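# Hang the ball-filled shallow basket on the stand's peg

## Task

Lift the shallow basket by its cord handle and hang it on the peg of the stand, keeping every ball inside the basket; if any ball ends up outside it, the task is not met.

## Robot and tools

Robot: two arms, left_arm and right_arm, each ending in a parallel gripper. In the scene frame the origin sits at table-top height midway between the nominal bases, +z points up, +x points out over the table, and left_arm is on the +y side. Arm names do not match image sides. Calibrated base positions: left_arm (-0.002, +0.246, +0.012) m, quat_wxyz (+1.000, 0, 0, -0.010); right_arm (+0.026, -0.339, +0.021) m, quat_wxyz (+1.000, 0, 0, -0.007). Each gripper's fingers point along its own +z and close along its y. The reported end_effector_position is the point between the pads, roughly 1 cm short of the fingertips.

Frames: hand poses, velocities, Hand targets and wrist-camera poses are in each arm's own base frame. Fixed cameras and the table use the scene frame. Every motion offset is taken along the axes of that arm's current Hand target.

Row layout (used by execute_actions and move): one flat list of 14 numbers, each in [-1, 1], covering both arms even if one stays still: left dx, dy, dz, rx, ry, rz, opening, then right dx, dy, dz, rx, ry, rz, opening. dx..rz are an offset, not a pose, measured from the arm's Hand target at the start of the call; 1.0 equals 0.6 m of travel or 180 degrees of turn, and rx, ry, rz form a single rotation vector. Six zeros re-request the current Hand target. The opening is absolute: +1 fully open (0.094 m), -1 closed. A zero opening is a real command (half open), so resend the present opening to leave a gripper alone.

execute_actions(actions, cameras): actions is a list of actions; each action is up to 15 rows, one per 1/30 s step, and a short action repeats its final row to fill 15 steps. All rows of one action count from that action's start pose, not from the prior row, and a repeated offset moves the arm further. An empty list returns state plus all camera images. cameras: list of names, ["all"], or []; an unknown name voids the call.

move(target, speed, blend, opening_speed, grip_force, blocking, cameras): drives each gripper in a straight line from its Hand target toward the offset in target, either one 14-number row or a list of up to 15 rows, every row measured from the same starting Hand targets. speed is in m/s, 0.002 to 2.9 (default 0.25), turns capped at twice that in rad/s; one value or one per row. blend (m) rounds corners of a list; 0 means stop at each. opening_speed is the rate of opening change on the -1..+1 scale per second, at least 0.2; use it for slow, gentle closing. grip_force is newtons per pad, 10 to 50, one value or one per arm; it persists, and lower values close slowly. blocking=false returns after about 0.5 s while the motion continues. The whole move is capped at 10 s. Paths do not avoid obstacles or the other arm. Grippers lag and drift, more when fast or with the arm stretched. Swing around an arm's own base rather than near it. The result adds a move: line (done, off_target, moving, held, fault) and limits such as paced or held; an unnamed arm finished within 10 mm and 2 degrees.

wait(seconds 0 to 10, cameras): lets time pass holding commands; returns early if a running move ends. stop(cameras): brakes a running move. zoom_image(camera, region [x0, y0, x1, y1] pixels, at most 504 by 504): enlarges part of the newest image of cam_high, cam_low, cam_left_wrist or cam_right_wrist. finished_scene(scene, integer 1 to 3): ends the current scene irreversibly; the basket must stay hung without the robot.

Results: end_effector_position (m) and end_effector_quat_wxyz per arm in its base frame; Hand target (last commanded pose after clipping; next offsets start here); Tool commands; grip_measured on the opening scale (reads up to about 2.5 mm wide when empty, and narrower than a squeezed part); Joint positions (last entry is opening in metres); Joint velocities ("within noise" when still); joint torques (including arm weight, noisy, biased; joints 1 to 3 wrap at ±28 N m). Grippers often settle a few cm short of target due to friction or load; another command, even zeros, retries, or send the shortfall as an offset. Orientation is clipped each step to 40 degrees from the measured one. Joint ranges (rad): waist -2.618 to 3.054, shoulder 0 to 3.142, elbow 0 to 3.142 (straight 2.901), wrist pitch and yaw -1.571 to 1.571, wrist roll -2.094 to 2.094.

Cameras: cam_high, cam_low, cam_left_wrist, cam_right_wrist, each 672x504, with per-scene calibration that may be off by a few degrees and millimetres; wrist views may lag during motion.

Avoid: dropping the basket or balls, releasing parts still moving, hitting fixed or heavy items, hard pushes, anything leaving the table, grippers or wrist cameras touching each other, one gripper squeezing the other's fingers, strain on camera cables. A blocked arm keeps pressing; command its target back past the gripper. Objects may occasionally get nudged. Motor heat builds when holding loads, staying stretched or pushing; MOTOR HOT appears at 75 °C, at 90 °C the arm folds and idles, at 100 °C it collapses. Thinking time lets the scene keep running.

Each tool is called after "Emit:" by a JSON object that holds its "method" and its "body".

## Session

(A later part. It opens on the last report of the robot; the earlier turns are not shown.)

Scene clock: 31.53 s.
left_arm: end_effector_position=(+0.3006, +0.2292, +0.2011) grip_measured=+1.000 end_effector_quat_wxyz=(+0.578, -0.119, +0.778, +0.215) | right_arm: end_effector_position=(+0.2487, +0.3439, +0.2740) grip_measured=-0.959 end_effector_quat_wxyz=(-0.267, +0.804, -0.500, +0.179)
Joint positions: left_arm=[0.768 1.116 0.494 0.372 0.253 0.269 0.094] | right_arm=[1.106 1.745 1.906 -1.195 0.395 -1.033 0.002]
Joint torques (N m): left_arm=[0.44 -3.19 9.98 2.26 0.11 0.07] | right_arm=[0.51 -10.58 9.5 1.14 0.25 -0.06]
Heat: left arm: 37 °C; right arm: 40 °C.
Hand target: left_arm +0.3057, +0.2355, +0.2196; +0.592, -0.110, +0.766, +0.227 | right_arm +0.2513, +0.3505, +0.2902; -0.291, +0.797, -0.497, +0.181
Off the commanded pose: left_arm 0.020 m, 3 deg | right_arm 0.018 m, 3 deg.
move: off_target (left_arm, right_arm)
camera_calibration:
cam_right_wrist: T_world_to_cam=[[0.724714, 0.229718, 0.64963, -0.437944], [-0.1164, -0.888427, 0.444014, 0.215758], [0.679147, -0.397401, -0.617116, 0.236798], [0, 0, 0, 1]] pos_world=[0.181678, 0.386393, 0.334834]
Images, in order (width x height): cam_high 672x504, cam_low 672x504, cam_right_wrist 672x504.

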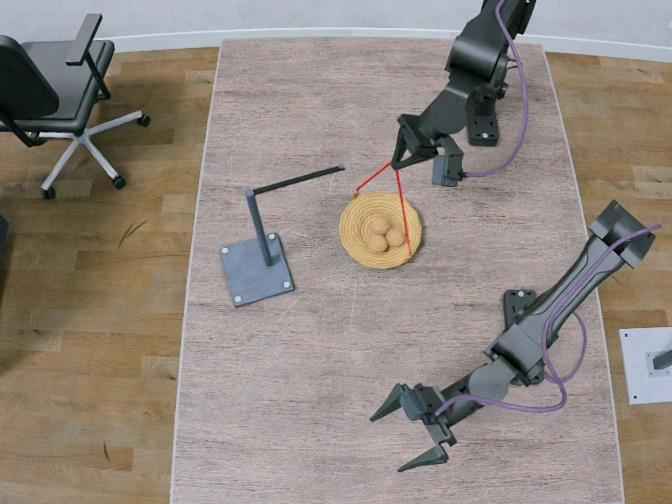

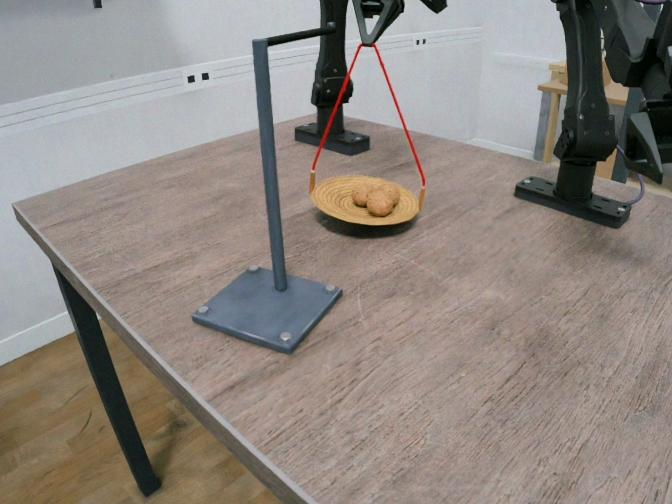

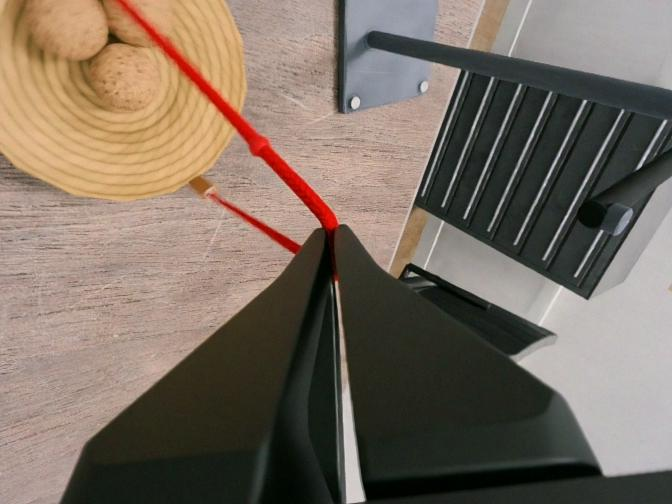

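Emit:
{"method": "move", "body": {"target": [0,0,0,0,0,0,1,0.0092,-0.1195,-0.0865,0,0,0,-1], "speed": 0.05, "cameras": ["cam_high","cam_low","cam_right_wrist"]}}

Emit:
{"method": "zoom_image", "body": {"camera": "cam_high", "region": [230, 90, 470, 290]}}

Emit:
{"method": "zoom_image", "body": {"camera": "cam_low", "region": [240, 0, 480, 200]}}

Scene clock: 35.87 s.
left_arm: end_effector_position=(+0.3006, +0.2292, +0.2011) grip_measured=+1.000 end_effector_quat_wxyz=(+0.578, -0.119, +0.778, +0.215) | right_arm: end_effector_position=(+0.2691, +0.3537, +0.3644) grip_measured=-0.959 end_effector_quat_wxyz=(-0.313, +0.796, -0.484, +0.185)
Joint positions: left_arm=[0.768 1.116 0.494 0.372 0.253 0.269 0.094] | right_arm=[1.069 2.039 2.706 -1.582 0.379 -1.111 0.002]
Joint torques (N m): left_arm=[0.44 -3.19 9.96 2.26 0.11 0.07] | right_arm=[-0.35 -11.6 7.13 1.35 0.17 -0.1]
Heat: left arm: 38 °C; right arm: 40 °C.
Hand target: left_arm +0.3057, +0.2355, +0.2196; +0.592, -0.110, +0.766, +0.227 | right_arm +0.2731, +0.3549, +0.3759; -0.291, +0.797, -0.497, +0.181
Off the commanded pose: left_arm 0.020 m, 3 deg | right_arm 0.012 m, 3 deg.
joint read past its limit (right arm) — joint 4 (wrist pitch), lower limit.
joint sent to its limit (right arm) — joint 4 (wrist pitch), lower limit. The joint targets are off in orientation, not in position.
move: off_target (left_arm, right_arm)
camera_calibration:
cam_right_wrist: T_world_to_cam=[[0.67318, 0.207098, 0.709887, -0.513726], [-0.114897, -0.919031, 0.377068, 0.22162], [0.730498, -0.335398, -0.594878, 0.238704], [0, 0, 0, 1]] pos_world=[0.19692, 0.390129, 0.423121]
Images, in order (width x height): cam_high 672x504, cam_low 672x504, cam_right_wrist 672x504.

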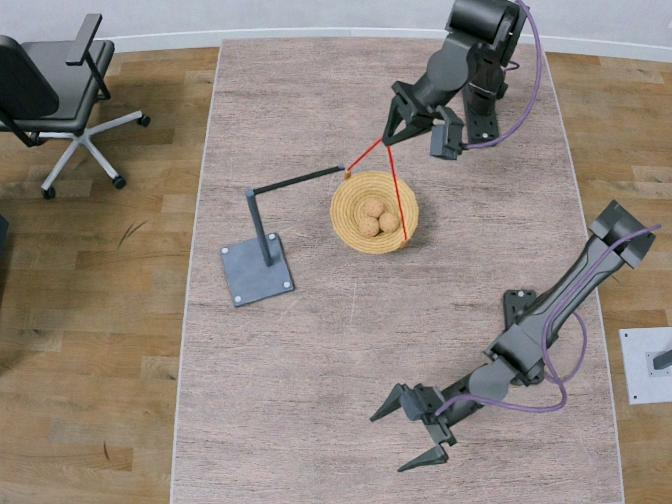

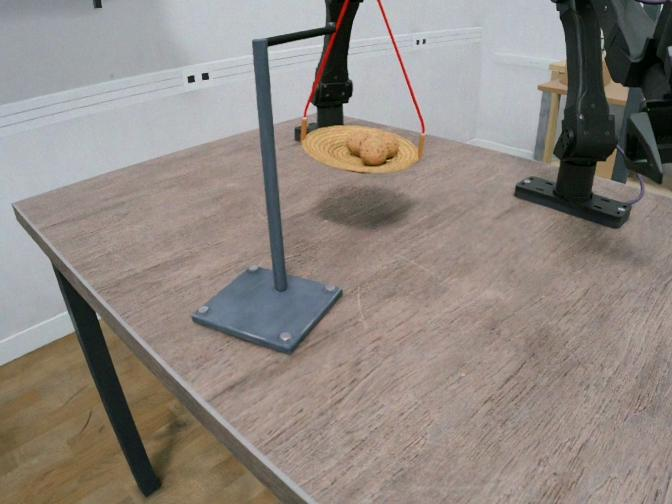

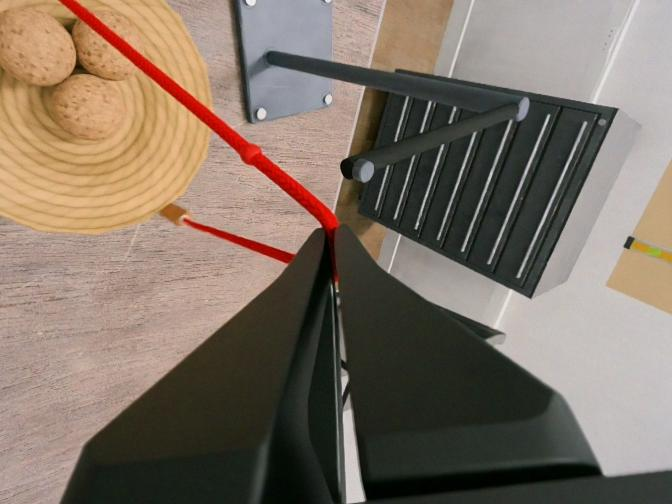

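Scaled by 2.100.

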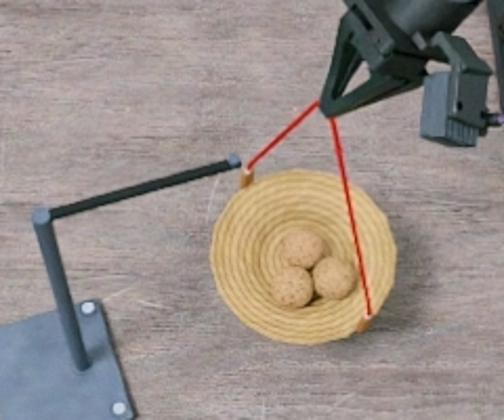

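Scaled by 2.100.

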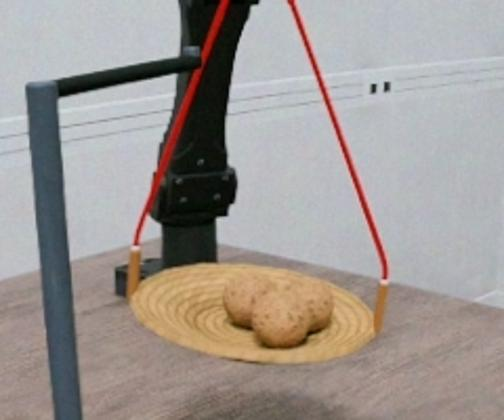

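Emit:
{"method": "move", "body": {"target": [[0,0,0,0,0,0,1,0.0241,-0.0219,0.016,0,0,0,-1],[0,0,0,0,0,0,1,0.0485,-0.1478,0.1217,0,0,0,-1]], "speed": 0.05, "blend": 0.005, "cameras": ["cam_high","cam_low","cam_right_wrist"]}}

Emit:
{"method": "zoom_image", "body": {"camera": "cam_high", "region": [230, 90, 470, 290]}}

Emit:
{"method": "zoom_image", "body": {"camera": "cam_low", "region": [240, 0, 440, 200]}}

Scene clock: 40.00 s.
left_arm: end_effector_position=(+0.3006, +0.2292, +0.2011) grip_measured=+1.000 end_effector_quat_wxyz=(+0.578, -0.119, +0.778, +0.215) | right_arm: end_effector_position=(+0.3827, +0.3736, +0.3570) grip_measured=-0.959 end_effector_quat_wxyz=(-0.374, +0.775, -0.464, +0.210)
Joint positions: left_arm=[0.768 1.116 0.494 0.372 0.253 0.269 0.094] | right_arm=[0.859 2.226 2.833 -1.319 0.261 -1.323 0.002]
Joint torques (N m): left_arm=[0.44 -3.18 9.98 2.26 0.11 0.07] | right_arm=[-0.43 -13.72 7.66 1.85 0.02 -0.11]
Heat: left arm: 38 °C; right arm: 40 °C.
Hand target: left_arm +0.3057, +0.2355, +0.2196; +0.592, -0.110, +0.766, +0.227 | right_arm +0.3891, +0.3792, +0.3771; -0.291, +0.797, -0.498, +0.181
Off the commanded pose: left_arm 0.020 m, 3 deg | right_arm 0.022 m, 11 deg.
elbow stopped short (right arm): the move would have taken joint 3 (elbow) straighter than the controller allows.
move: off_target (left_arm, right_arm)
camera_calibration:
cam_right_wrist: T_world_to_cam=[[0.579511, 0.156762, 0.799745, -0.566493], [-0.138974, -0.947943, 0.286514, 0.307984], [0.803028, -0.277182, -0.527558, 0.0845519], [0, 0, 0, 1]] pos_world=[0.303193, 0.404192, 0.409414]
Images, in order (width x height): cam_high 672x504, cam_low 672x504, cam_right_wrist 672x504.

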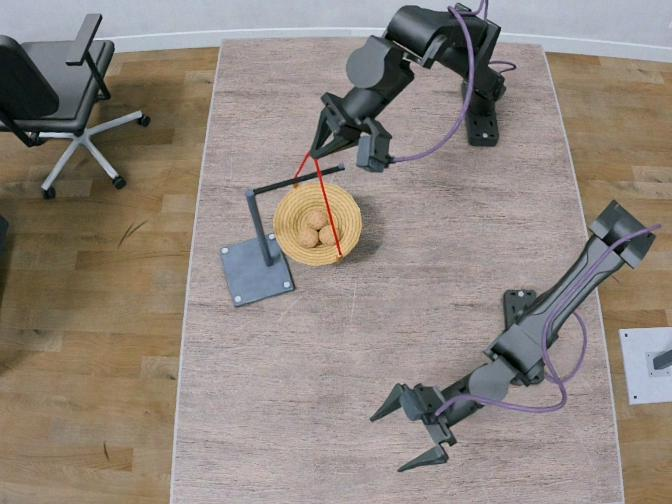

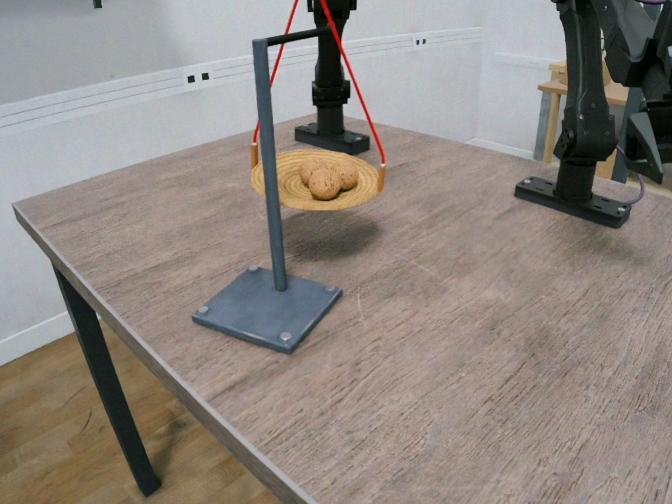

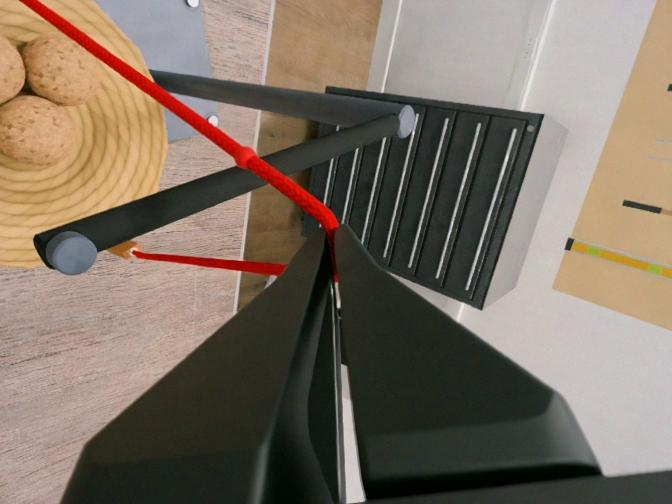

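Scaled by 2.100.

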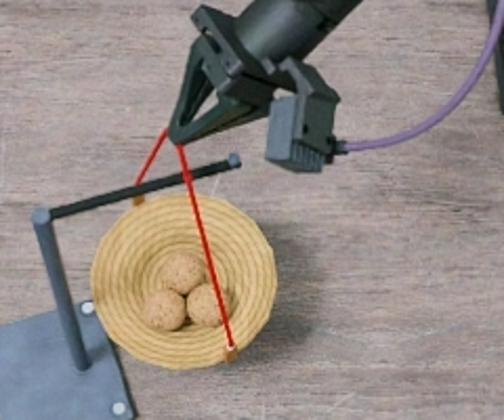

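Scaled by 2.520.

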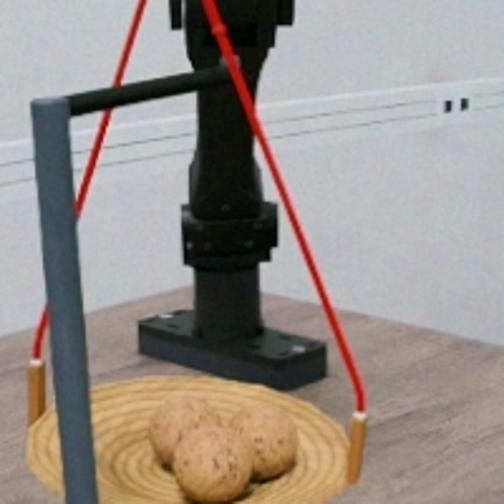

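Emit:
{"method": "move", "body": {"target": [[0,0,0,0,0,0,1,0.0383,0.0202,0.0092,0.0594,-0.0154,-0.006,-1],[0,0,0,0,0,0,1,0.0383,0.0513,0.0463,0.0594,-0.0154,-0.006,-1]], "speed": 0.04, "blend": 0.004, "cameras": ["cam_high","cam_low","cam_right_wrist"]}}

Emit:
{"method": "zoom_image", "body": {"camera": "cam_high", "region": [230, 90, 470, 290]}}

Emit:
{"method": "zoom_image", "body": {"camera": "cam_low", "region": [240, 0, 440, 200]}}

Scene clock: 43.40 s.
left_arm: end_effector_position=(+0.3006, +0.2292, +0.2011) grip_measured=+1.000 end_effector_quat_wxyz=(+0.578, -0.119, +0.778, +0.215) | right_arm: end_effector_position=(+0.3953, +0.3608, +0.3131) grip_measured=-0.959 end_effector_quat_wxyz=(-0.347, +0.787, -0.468, +0.203)
Joint positions: left_arm=[0.768 1.116 0.494 0.372 0.253 0.269 0.094] | right_arm=[0.813 2.045 2.348 -1.069 0.225 -1.352 0.002]
Joint torques (N m): left_arm=[0.44 -3.19 9.98 2.26 0.11 0.07] | right_arm=[-0.58 -17.59 5 1.73 -0.01 -0.07]
Heat: left arm: 38 °C; right arm: 40 °C.
Hand target: left_arm +0.3057, +0.2355, +0.2196; +0.592, -0.110, +0.766, +0.227 | right_arm +0.3940, +0.3563, +0.3360; -0.374, +0.775, -0.464, +0.210
Off the commanded pose: left_arm 0.020 m, 3 deg | right_arm 0.023 m, 3 deg.
move: off_target (left_arm, right_arm)
camera_calibration:
cam_right_wrist: T_world_to_cam=[[0.613228, 0.190735, 0.766532, -0.551889], [-0.125266, -0.934648, 0.332779, 0.285503], [0.77991, -0.30009, -0.549259, 0.0718401], [0, 0, 0, 1]] pos_world=[0.318169, 0.393668, 0.36749]
Images, in order (width x height): cam_high 672x504, cam_low 672x504, cam_right_wrist 672x504.

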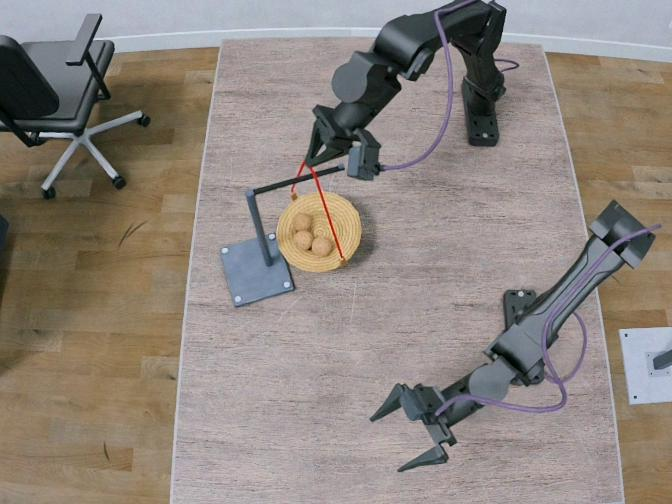

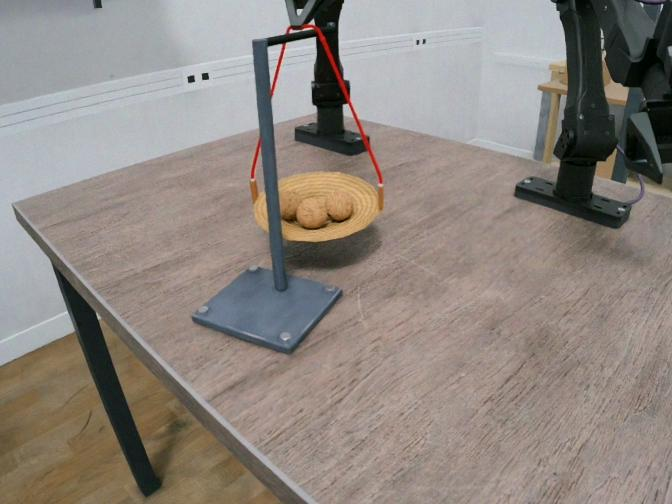

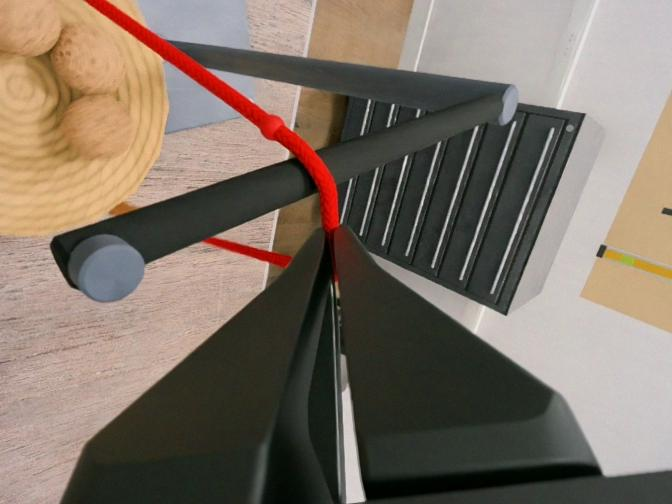

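Scaled by 2.100.

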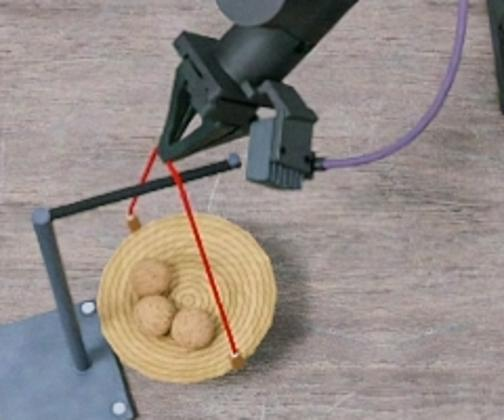

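Scaled by 2.520.

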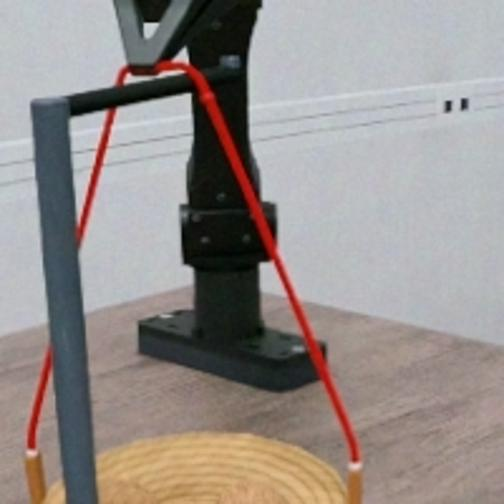

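Emit:
{"method": "wait", "body": {"seconds": 0.3, "cameras": ["cam_low","cam_high"]}}

Emit:
{"method": "zoom_image", "body": {"camera": "cam_low", "region": [230, 140, 410, 270]}}

Emit:
{"method": "zoom_image", "body": {"camera": "cam_high", "region": [230, 140, 390, 290]}}

Scene clock: 43.97 s.
left_arm: end_effector_position=(+0.3006, +0.2292, +0.2011) grip_measured=+1.000 end_effector_quat_wxyz=(+0.578, -0.119, +0.778, +0.215) | right_arm: end_effector_position=(+0.3954, +0.3609, +0.3132) grip_measured=-0.959 end_effector_quat_wxyz=(-0.348, +0.787, -0.468, +0.203)
Joint positions: left_arm=[0.768 1.116 0.494 0.372 0.253 0.269 0.094] | right_arm=[0.813 2.045 2.348 -1.068 0.225 -1.352 0.002]
Joint torques (N m): left_arm=[0.46 -3.19 9.98 2.26 0.11 0.07] | right_arm=[-0.57 -17.69 5.07 1.66 0.08 -0.08]
Heat: left arm: 38 °C; right arm: 40 °C.
Hand target: left_arm +0.3057, +0.2355, +0.2196; +0.592, -0.110, +0.766, +0.227 | right_arm +0.3940, +0.3563, +0.3360; -0.374, +0.775, -0.464, +0.210
Tool commands: left_gripper/opening=+1.0 right_gripper/opening=-1.0
Off the commanded pose: left_arm 0.020 m, 3 deg | right_arm 0.023 m, 3 deg.
wait: 0.30 s; at rest from the start
Images, in order (width x height): cam_high 672x504, cam_low 672x504.

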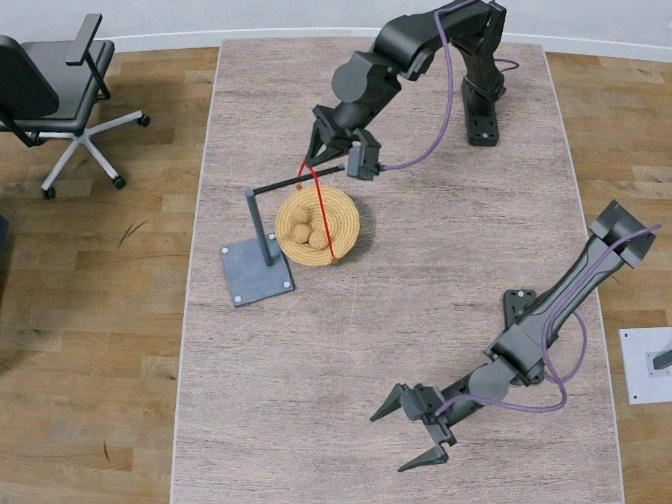

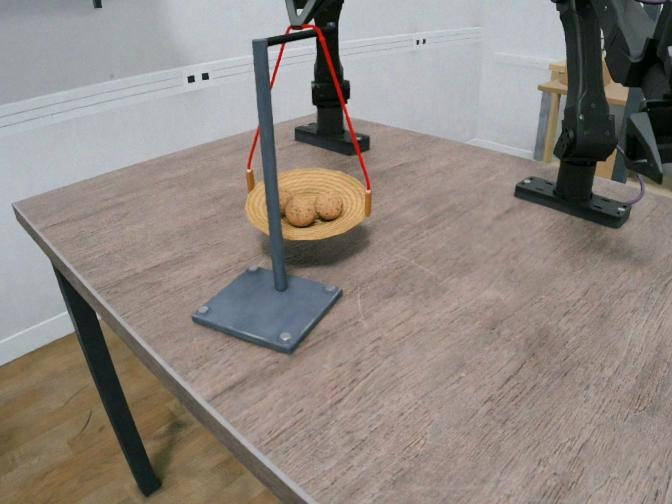

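Scaled by 2.800.

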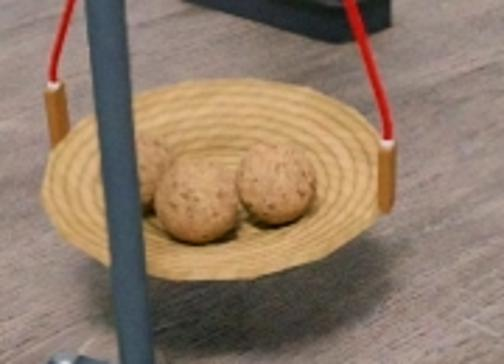

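Scaled by 3.150.

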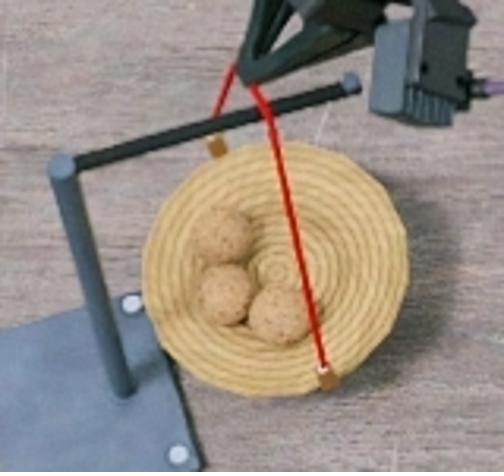

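Emit:
{"method": "wait", "body": {"seconds": 4, "cameras": ["cam_low","cam_high"]}}

Emit:
{"method": "zoom_image", "body": {"camera": "cam_low", "region": [230, 10, 410, 270]}}

Emit:
{"method": "zoom_image", "body": {"camera": "cam_high", "region": [230, 140, 390, 290]}}

Scene clock: 48.20 s.
left_arm: end_effector_position=(+0.3006, +0.2292, +0.2011) grip_measured=+1.000 end_effector_quat_wxyz=(+0.578, -0.119, +0.778, +0.215) | right_arm: end_effector_position=(+0.3954, +0.3609, +0.3132) grip_measured=-0.959 end_effector_quat_wxyz=(-0.348, +0.787, -0.468, +0.203)
Joint positions: left_arm=[0.768 1.116 0.494 0.372 0.253 0.269 0.094] | right_arm=[0.813 2.045 2.348 -1.068 0.225 -1.352 0.002]
Joint torques (N m): left_arm=[0.44 -3.18 9.98 2.26 0.11 0.07] | right_arm=[-0.51 -17.87 5.14 1.61 0.04 -0.09]
Heat: left arm: 39 °C; right arm: 40 °C.
Hand target: left_arm +0.3057, +0.2355, +0.2196; +0.592, -0.110, +0.766, +0.227 | right_arm +0.3940, +0.3563, +0.3360; -0.374, +0.775, -0.464, +0.210
Tool commands: left_gripper/opening=+1.0 right_gripper/opening=-1.0
Off the commanded pose: left_arm 0.020 m, 3 deg | right_arm 0.023 m, 3 deg.
wait: 4.00 s; at rest from the start
Images, in order (width x height): cam_high 672x504, cam_low 672x504.

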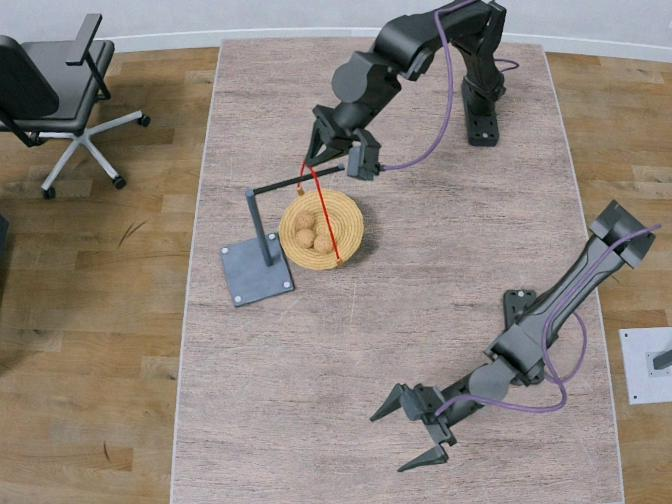

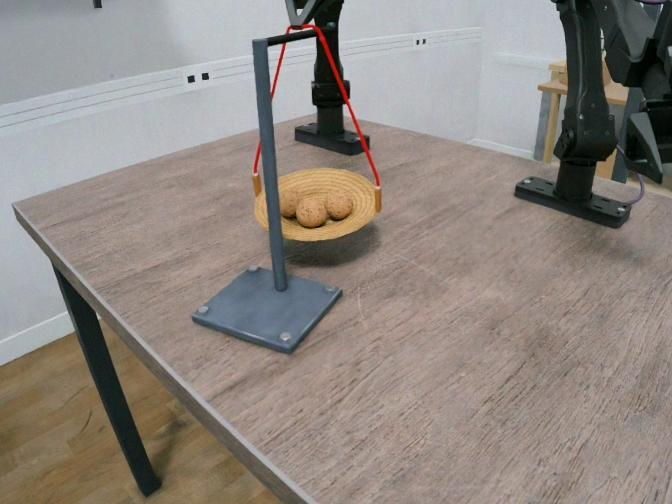

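Scaled by 1.938.

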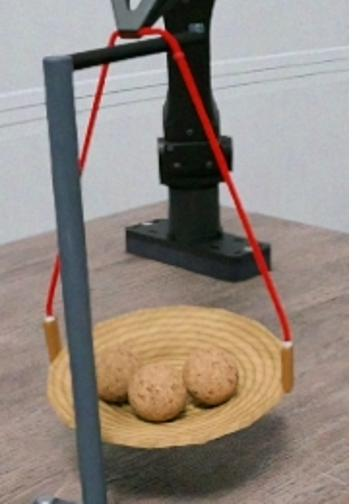

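Scaled by 3.150.

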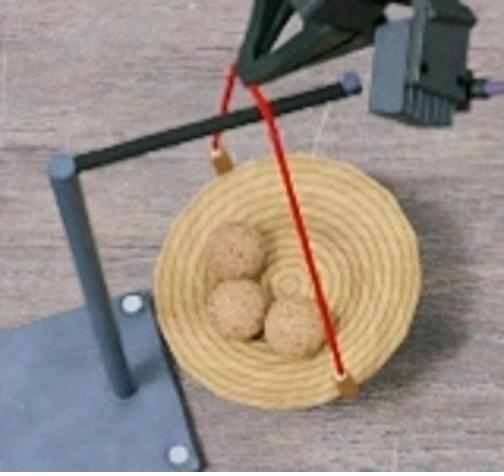

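Emit:
{"method": "move", "body": {"target": [0,0,0,0,0,0,1,0,0,0,0,0,0,-0.75], "opening_speed": 0.2, "cameras": ["cam_high","cam_low","cam_right_wrist"]}}

Emit:
{"method": "zoom_image", "body": {"camera": "cam_low", "region": [230, 10, 410, 270]}}

Scene clock: 49.90 s.
left_arm: end_effector_position=(+0.3006, +0.2292, +0.2011) grip_measured=+1.000 end_effector_quat_wxyz=(+0.578, -0.119, +0.778, +0.215) | right_arm: end_effector_position=(+0.3965, +0.3621, +0.3149) grip_measured=-0.751 end_effector_quat_wxyz=(-0.352, +0.785, -0.467, +0.204)
Joint positions: left_arm=[0.768 1.116 0.494 0.372 0.253 0.269 0.094] | right_arm=[0.813 2.045 2.348 -1.059 0.225 -1.353 0.012]
Joint torques (N m): left_arm=[0.44 -3.19 9.98 2.26 0.11 0.07] | right_arm=[-0.39 -17.78 5 1.53 0.06 -0.03]
Heat: left arm: 39 °C; right arm: 40 °C.
Hand target: left_arm +0.3057, +0.2355, +0.2196; +0.592, -0.110, +0.766, +0.227 | right_arm +0.3940, +0.3563, +0.3360; -0.374, +0.775, -0.464, +0.210
Off the commanded pose: left_arm 0.020 m, 3 deg | right_arm 0.022 m, 3 deg.
move: off_target (left_arm, right_arm)
camera_calibration:
cam_right_wrist: T_world_to_cam=[[0.607473, 0.185629, 0.772346, -0.551937], [-0.127257, -0.93701, 0.325296, 0.290189], [0.78408, -0.295895, -0.545586, 0.0680097], [0, 0, 0, 1]] pos_world=[0.31889, 0.394489, 0.368994]
Images, in order (width x height): cam_high 672x504, cam_low 672x504, cam_right_wrist 672x504.

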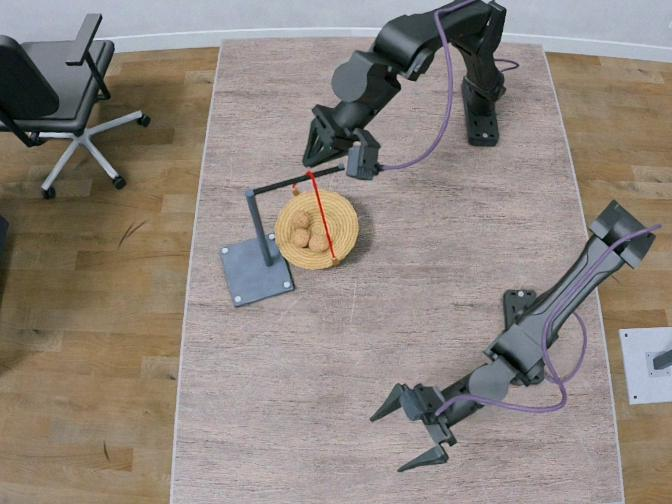

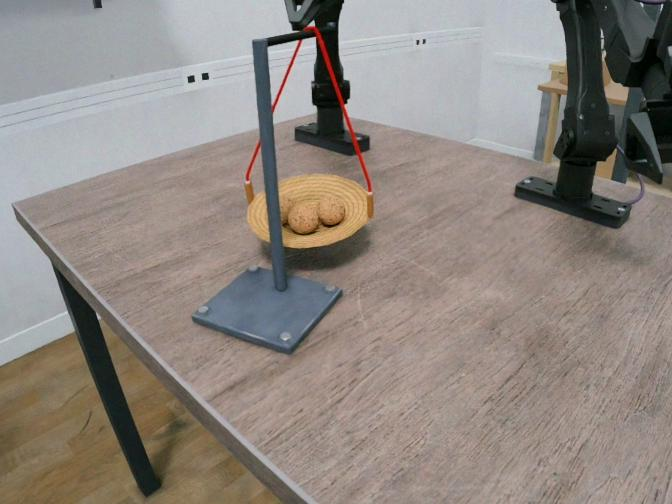

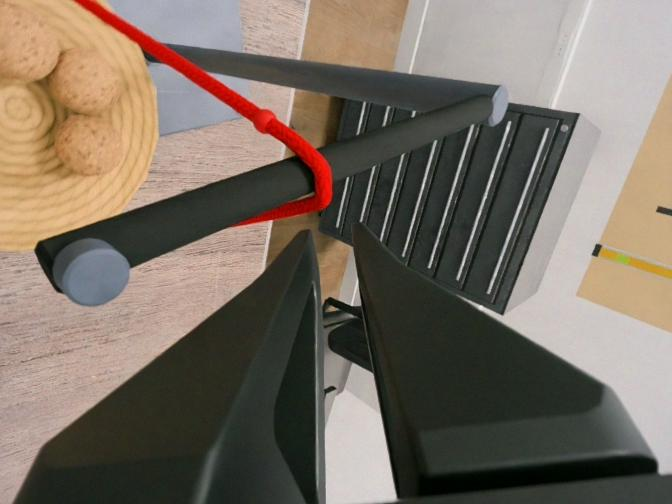

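Scaled by 1.938.

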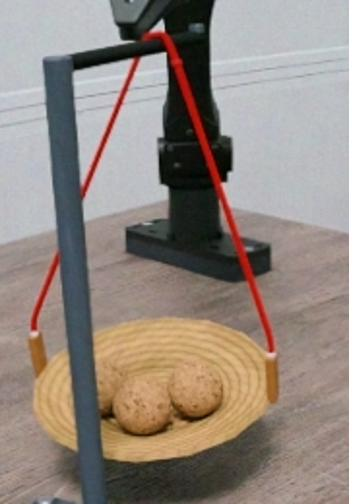

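Emit:
{"method": "move", "body": {"target": [0,0,0,0,0,0,1,0,0,-0.2,0,0,0,-0.75], "speed": 0.08, "cameras": ["cam_high","cam_low"]}}

Emit:
{"method": "wait", "body": {"seconds": 3, "cameras": ["cam_low"]}}

Emit:
{"method": "zoom_image", "body": {"camera": "cam_low", "region": [230, 10, 410, 270]}}

Scene clock: 52.47 s.
left_arm: end_effector_position=(+0.3006, +0.2292, +0.2011) grip_measured=+1.000 end_effector_quat_wxyz=(+0.578, -0.119, +0.778, +0.215) | right_arm: end_effector_position=(+0.3179, +0.3140, +0.3973) grip_measured=-0.751 end_effector_quat_wxyz=(-0.358, +0.786, -0.459, +0.208)
Joint positions: left_arm=[0.768 1.116 0.494 0.372 0.253 0.269 0.094] | right_arm=[0.887 1.913 2.568 -1.408 0.276 -1.318 0.012]
Joint torques (N m): left_arm=[0.44 -3.19 9.98 2.26 0.11 0.07] | right_arm=[0.35 -11.93 7.02 1.35 0.14 0.19]
Heat: left arm: 39 °C; right arm: 40 °C.
Hand target: left_arm +0.3057, +0.2355, +0.2196; +0.592, -0.110, +0.766, +0.227 | right_arm +0.3134, +0.3100, +0.4119; -0.374, +0.775, -0.464, +0.210
Off the commanded pose: left_arm 0.020 m, 3 deg | right_arm 0.016 m, 2 deg.
move: off_target (left_arm, right_arm)
Images, in order (width x height): cam_high 672x504, cam_low 672x504.

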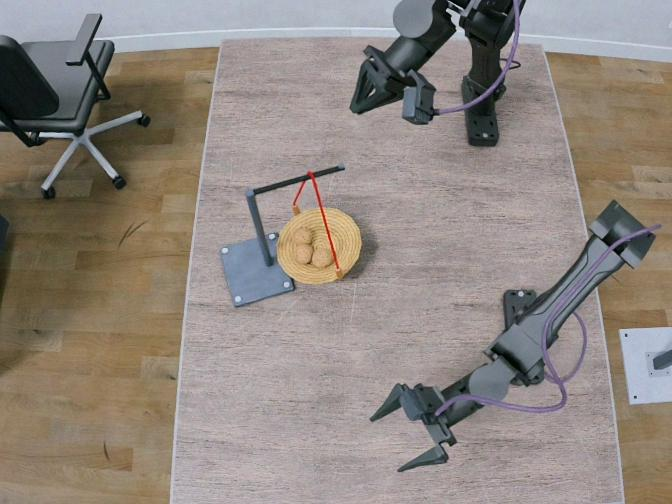

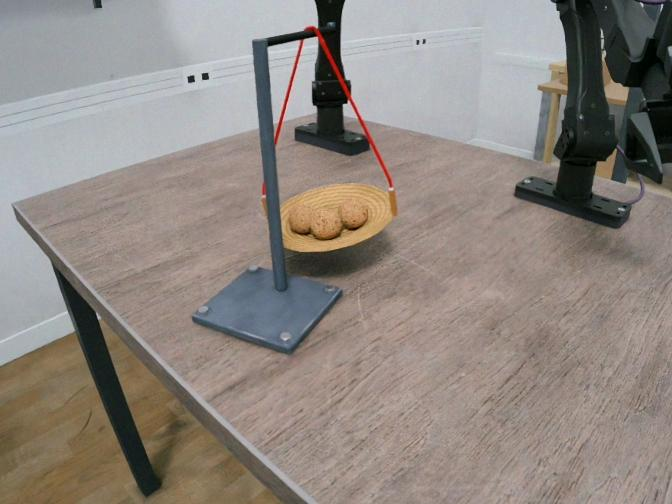

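Scene clock: 55.47 s.
left_arm: end_effector_position=(+0.3006, +0.2292, +0.2011) grip_measured=+1.000 end_effector_quat_wxyz=(+0.578, -0.119, +0.778, +0.215) | right_arm: end_effector_position=(+0.3179, +0.3139, +0.3972) grip_measured=-0.751 end_effector_quat_wxyz=(-0.357, +0.787, -0.459, +0.208)
Joint positions: left_arm=[0.768 1.116 0.494 0.372 0.253 0.269 0.094] | right_arm=[0.887 1.913 2.568 -1.409 0.276 -1.318 0.012]
Joint torques (N m): left_arm=[0.46 -3.19 9.98 2.26 0.11 0.07] | right_arm=[0.69 -11.97 6.86 1.35 0.18 0.18]
Heat: left arm: 39 °C; right arm: 40 °C.
Hand target: left_arm +0.3057, +0.2355, +0.2196; +0.592, -0.110, +0.766, +0.227 | right_arm +0.3133, +0.3099, +0.4119; -0.374, +0.775, -0.464, +0.210
Tool commands: left_gripper/opening=+1.0 right_gripper/opening=-0.75
Off the commanded pose: left_arm 0.020 m, 3 deg | right_arm 0.016 m, 2 deg.
wait: 3.00 s; at rest by 0.17 s
Images, in order (width x height): cam_low 672x504.

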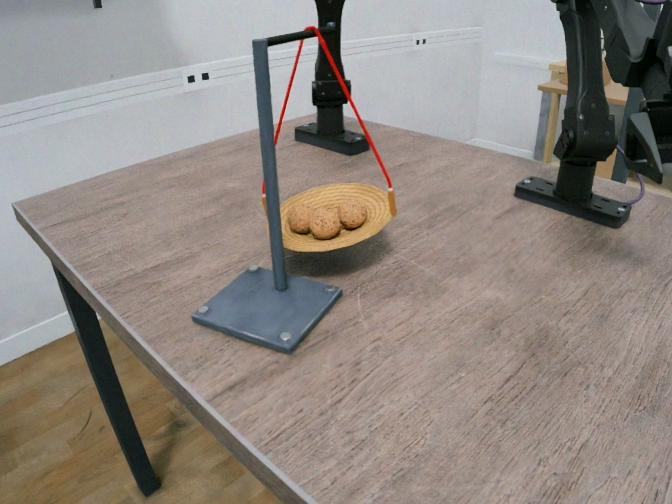

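Scaled by 1.938.

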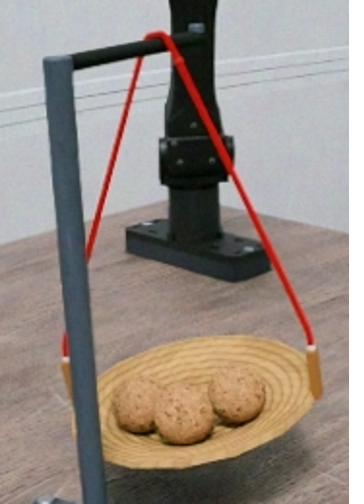

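Emit:
{"method": "finished_scene", "body": {"scene": 1}}

The scene is finished: the task was done.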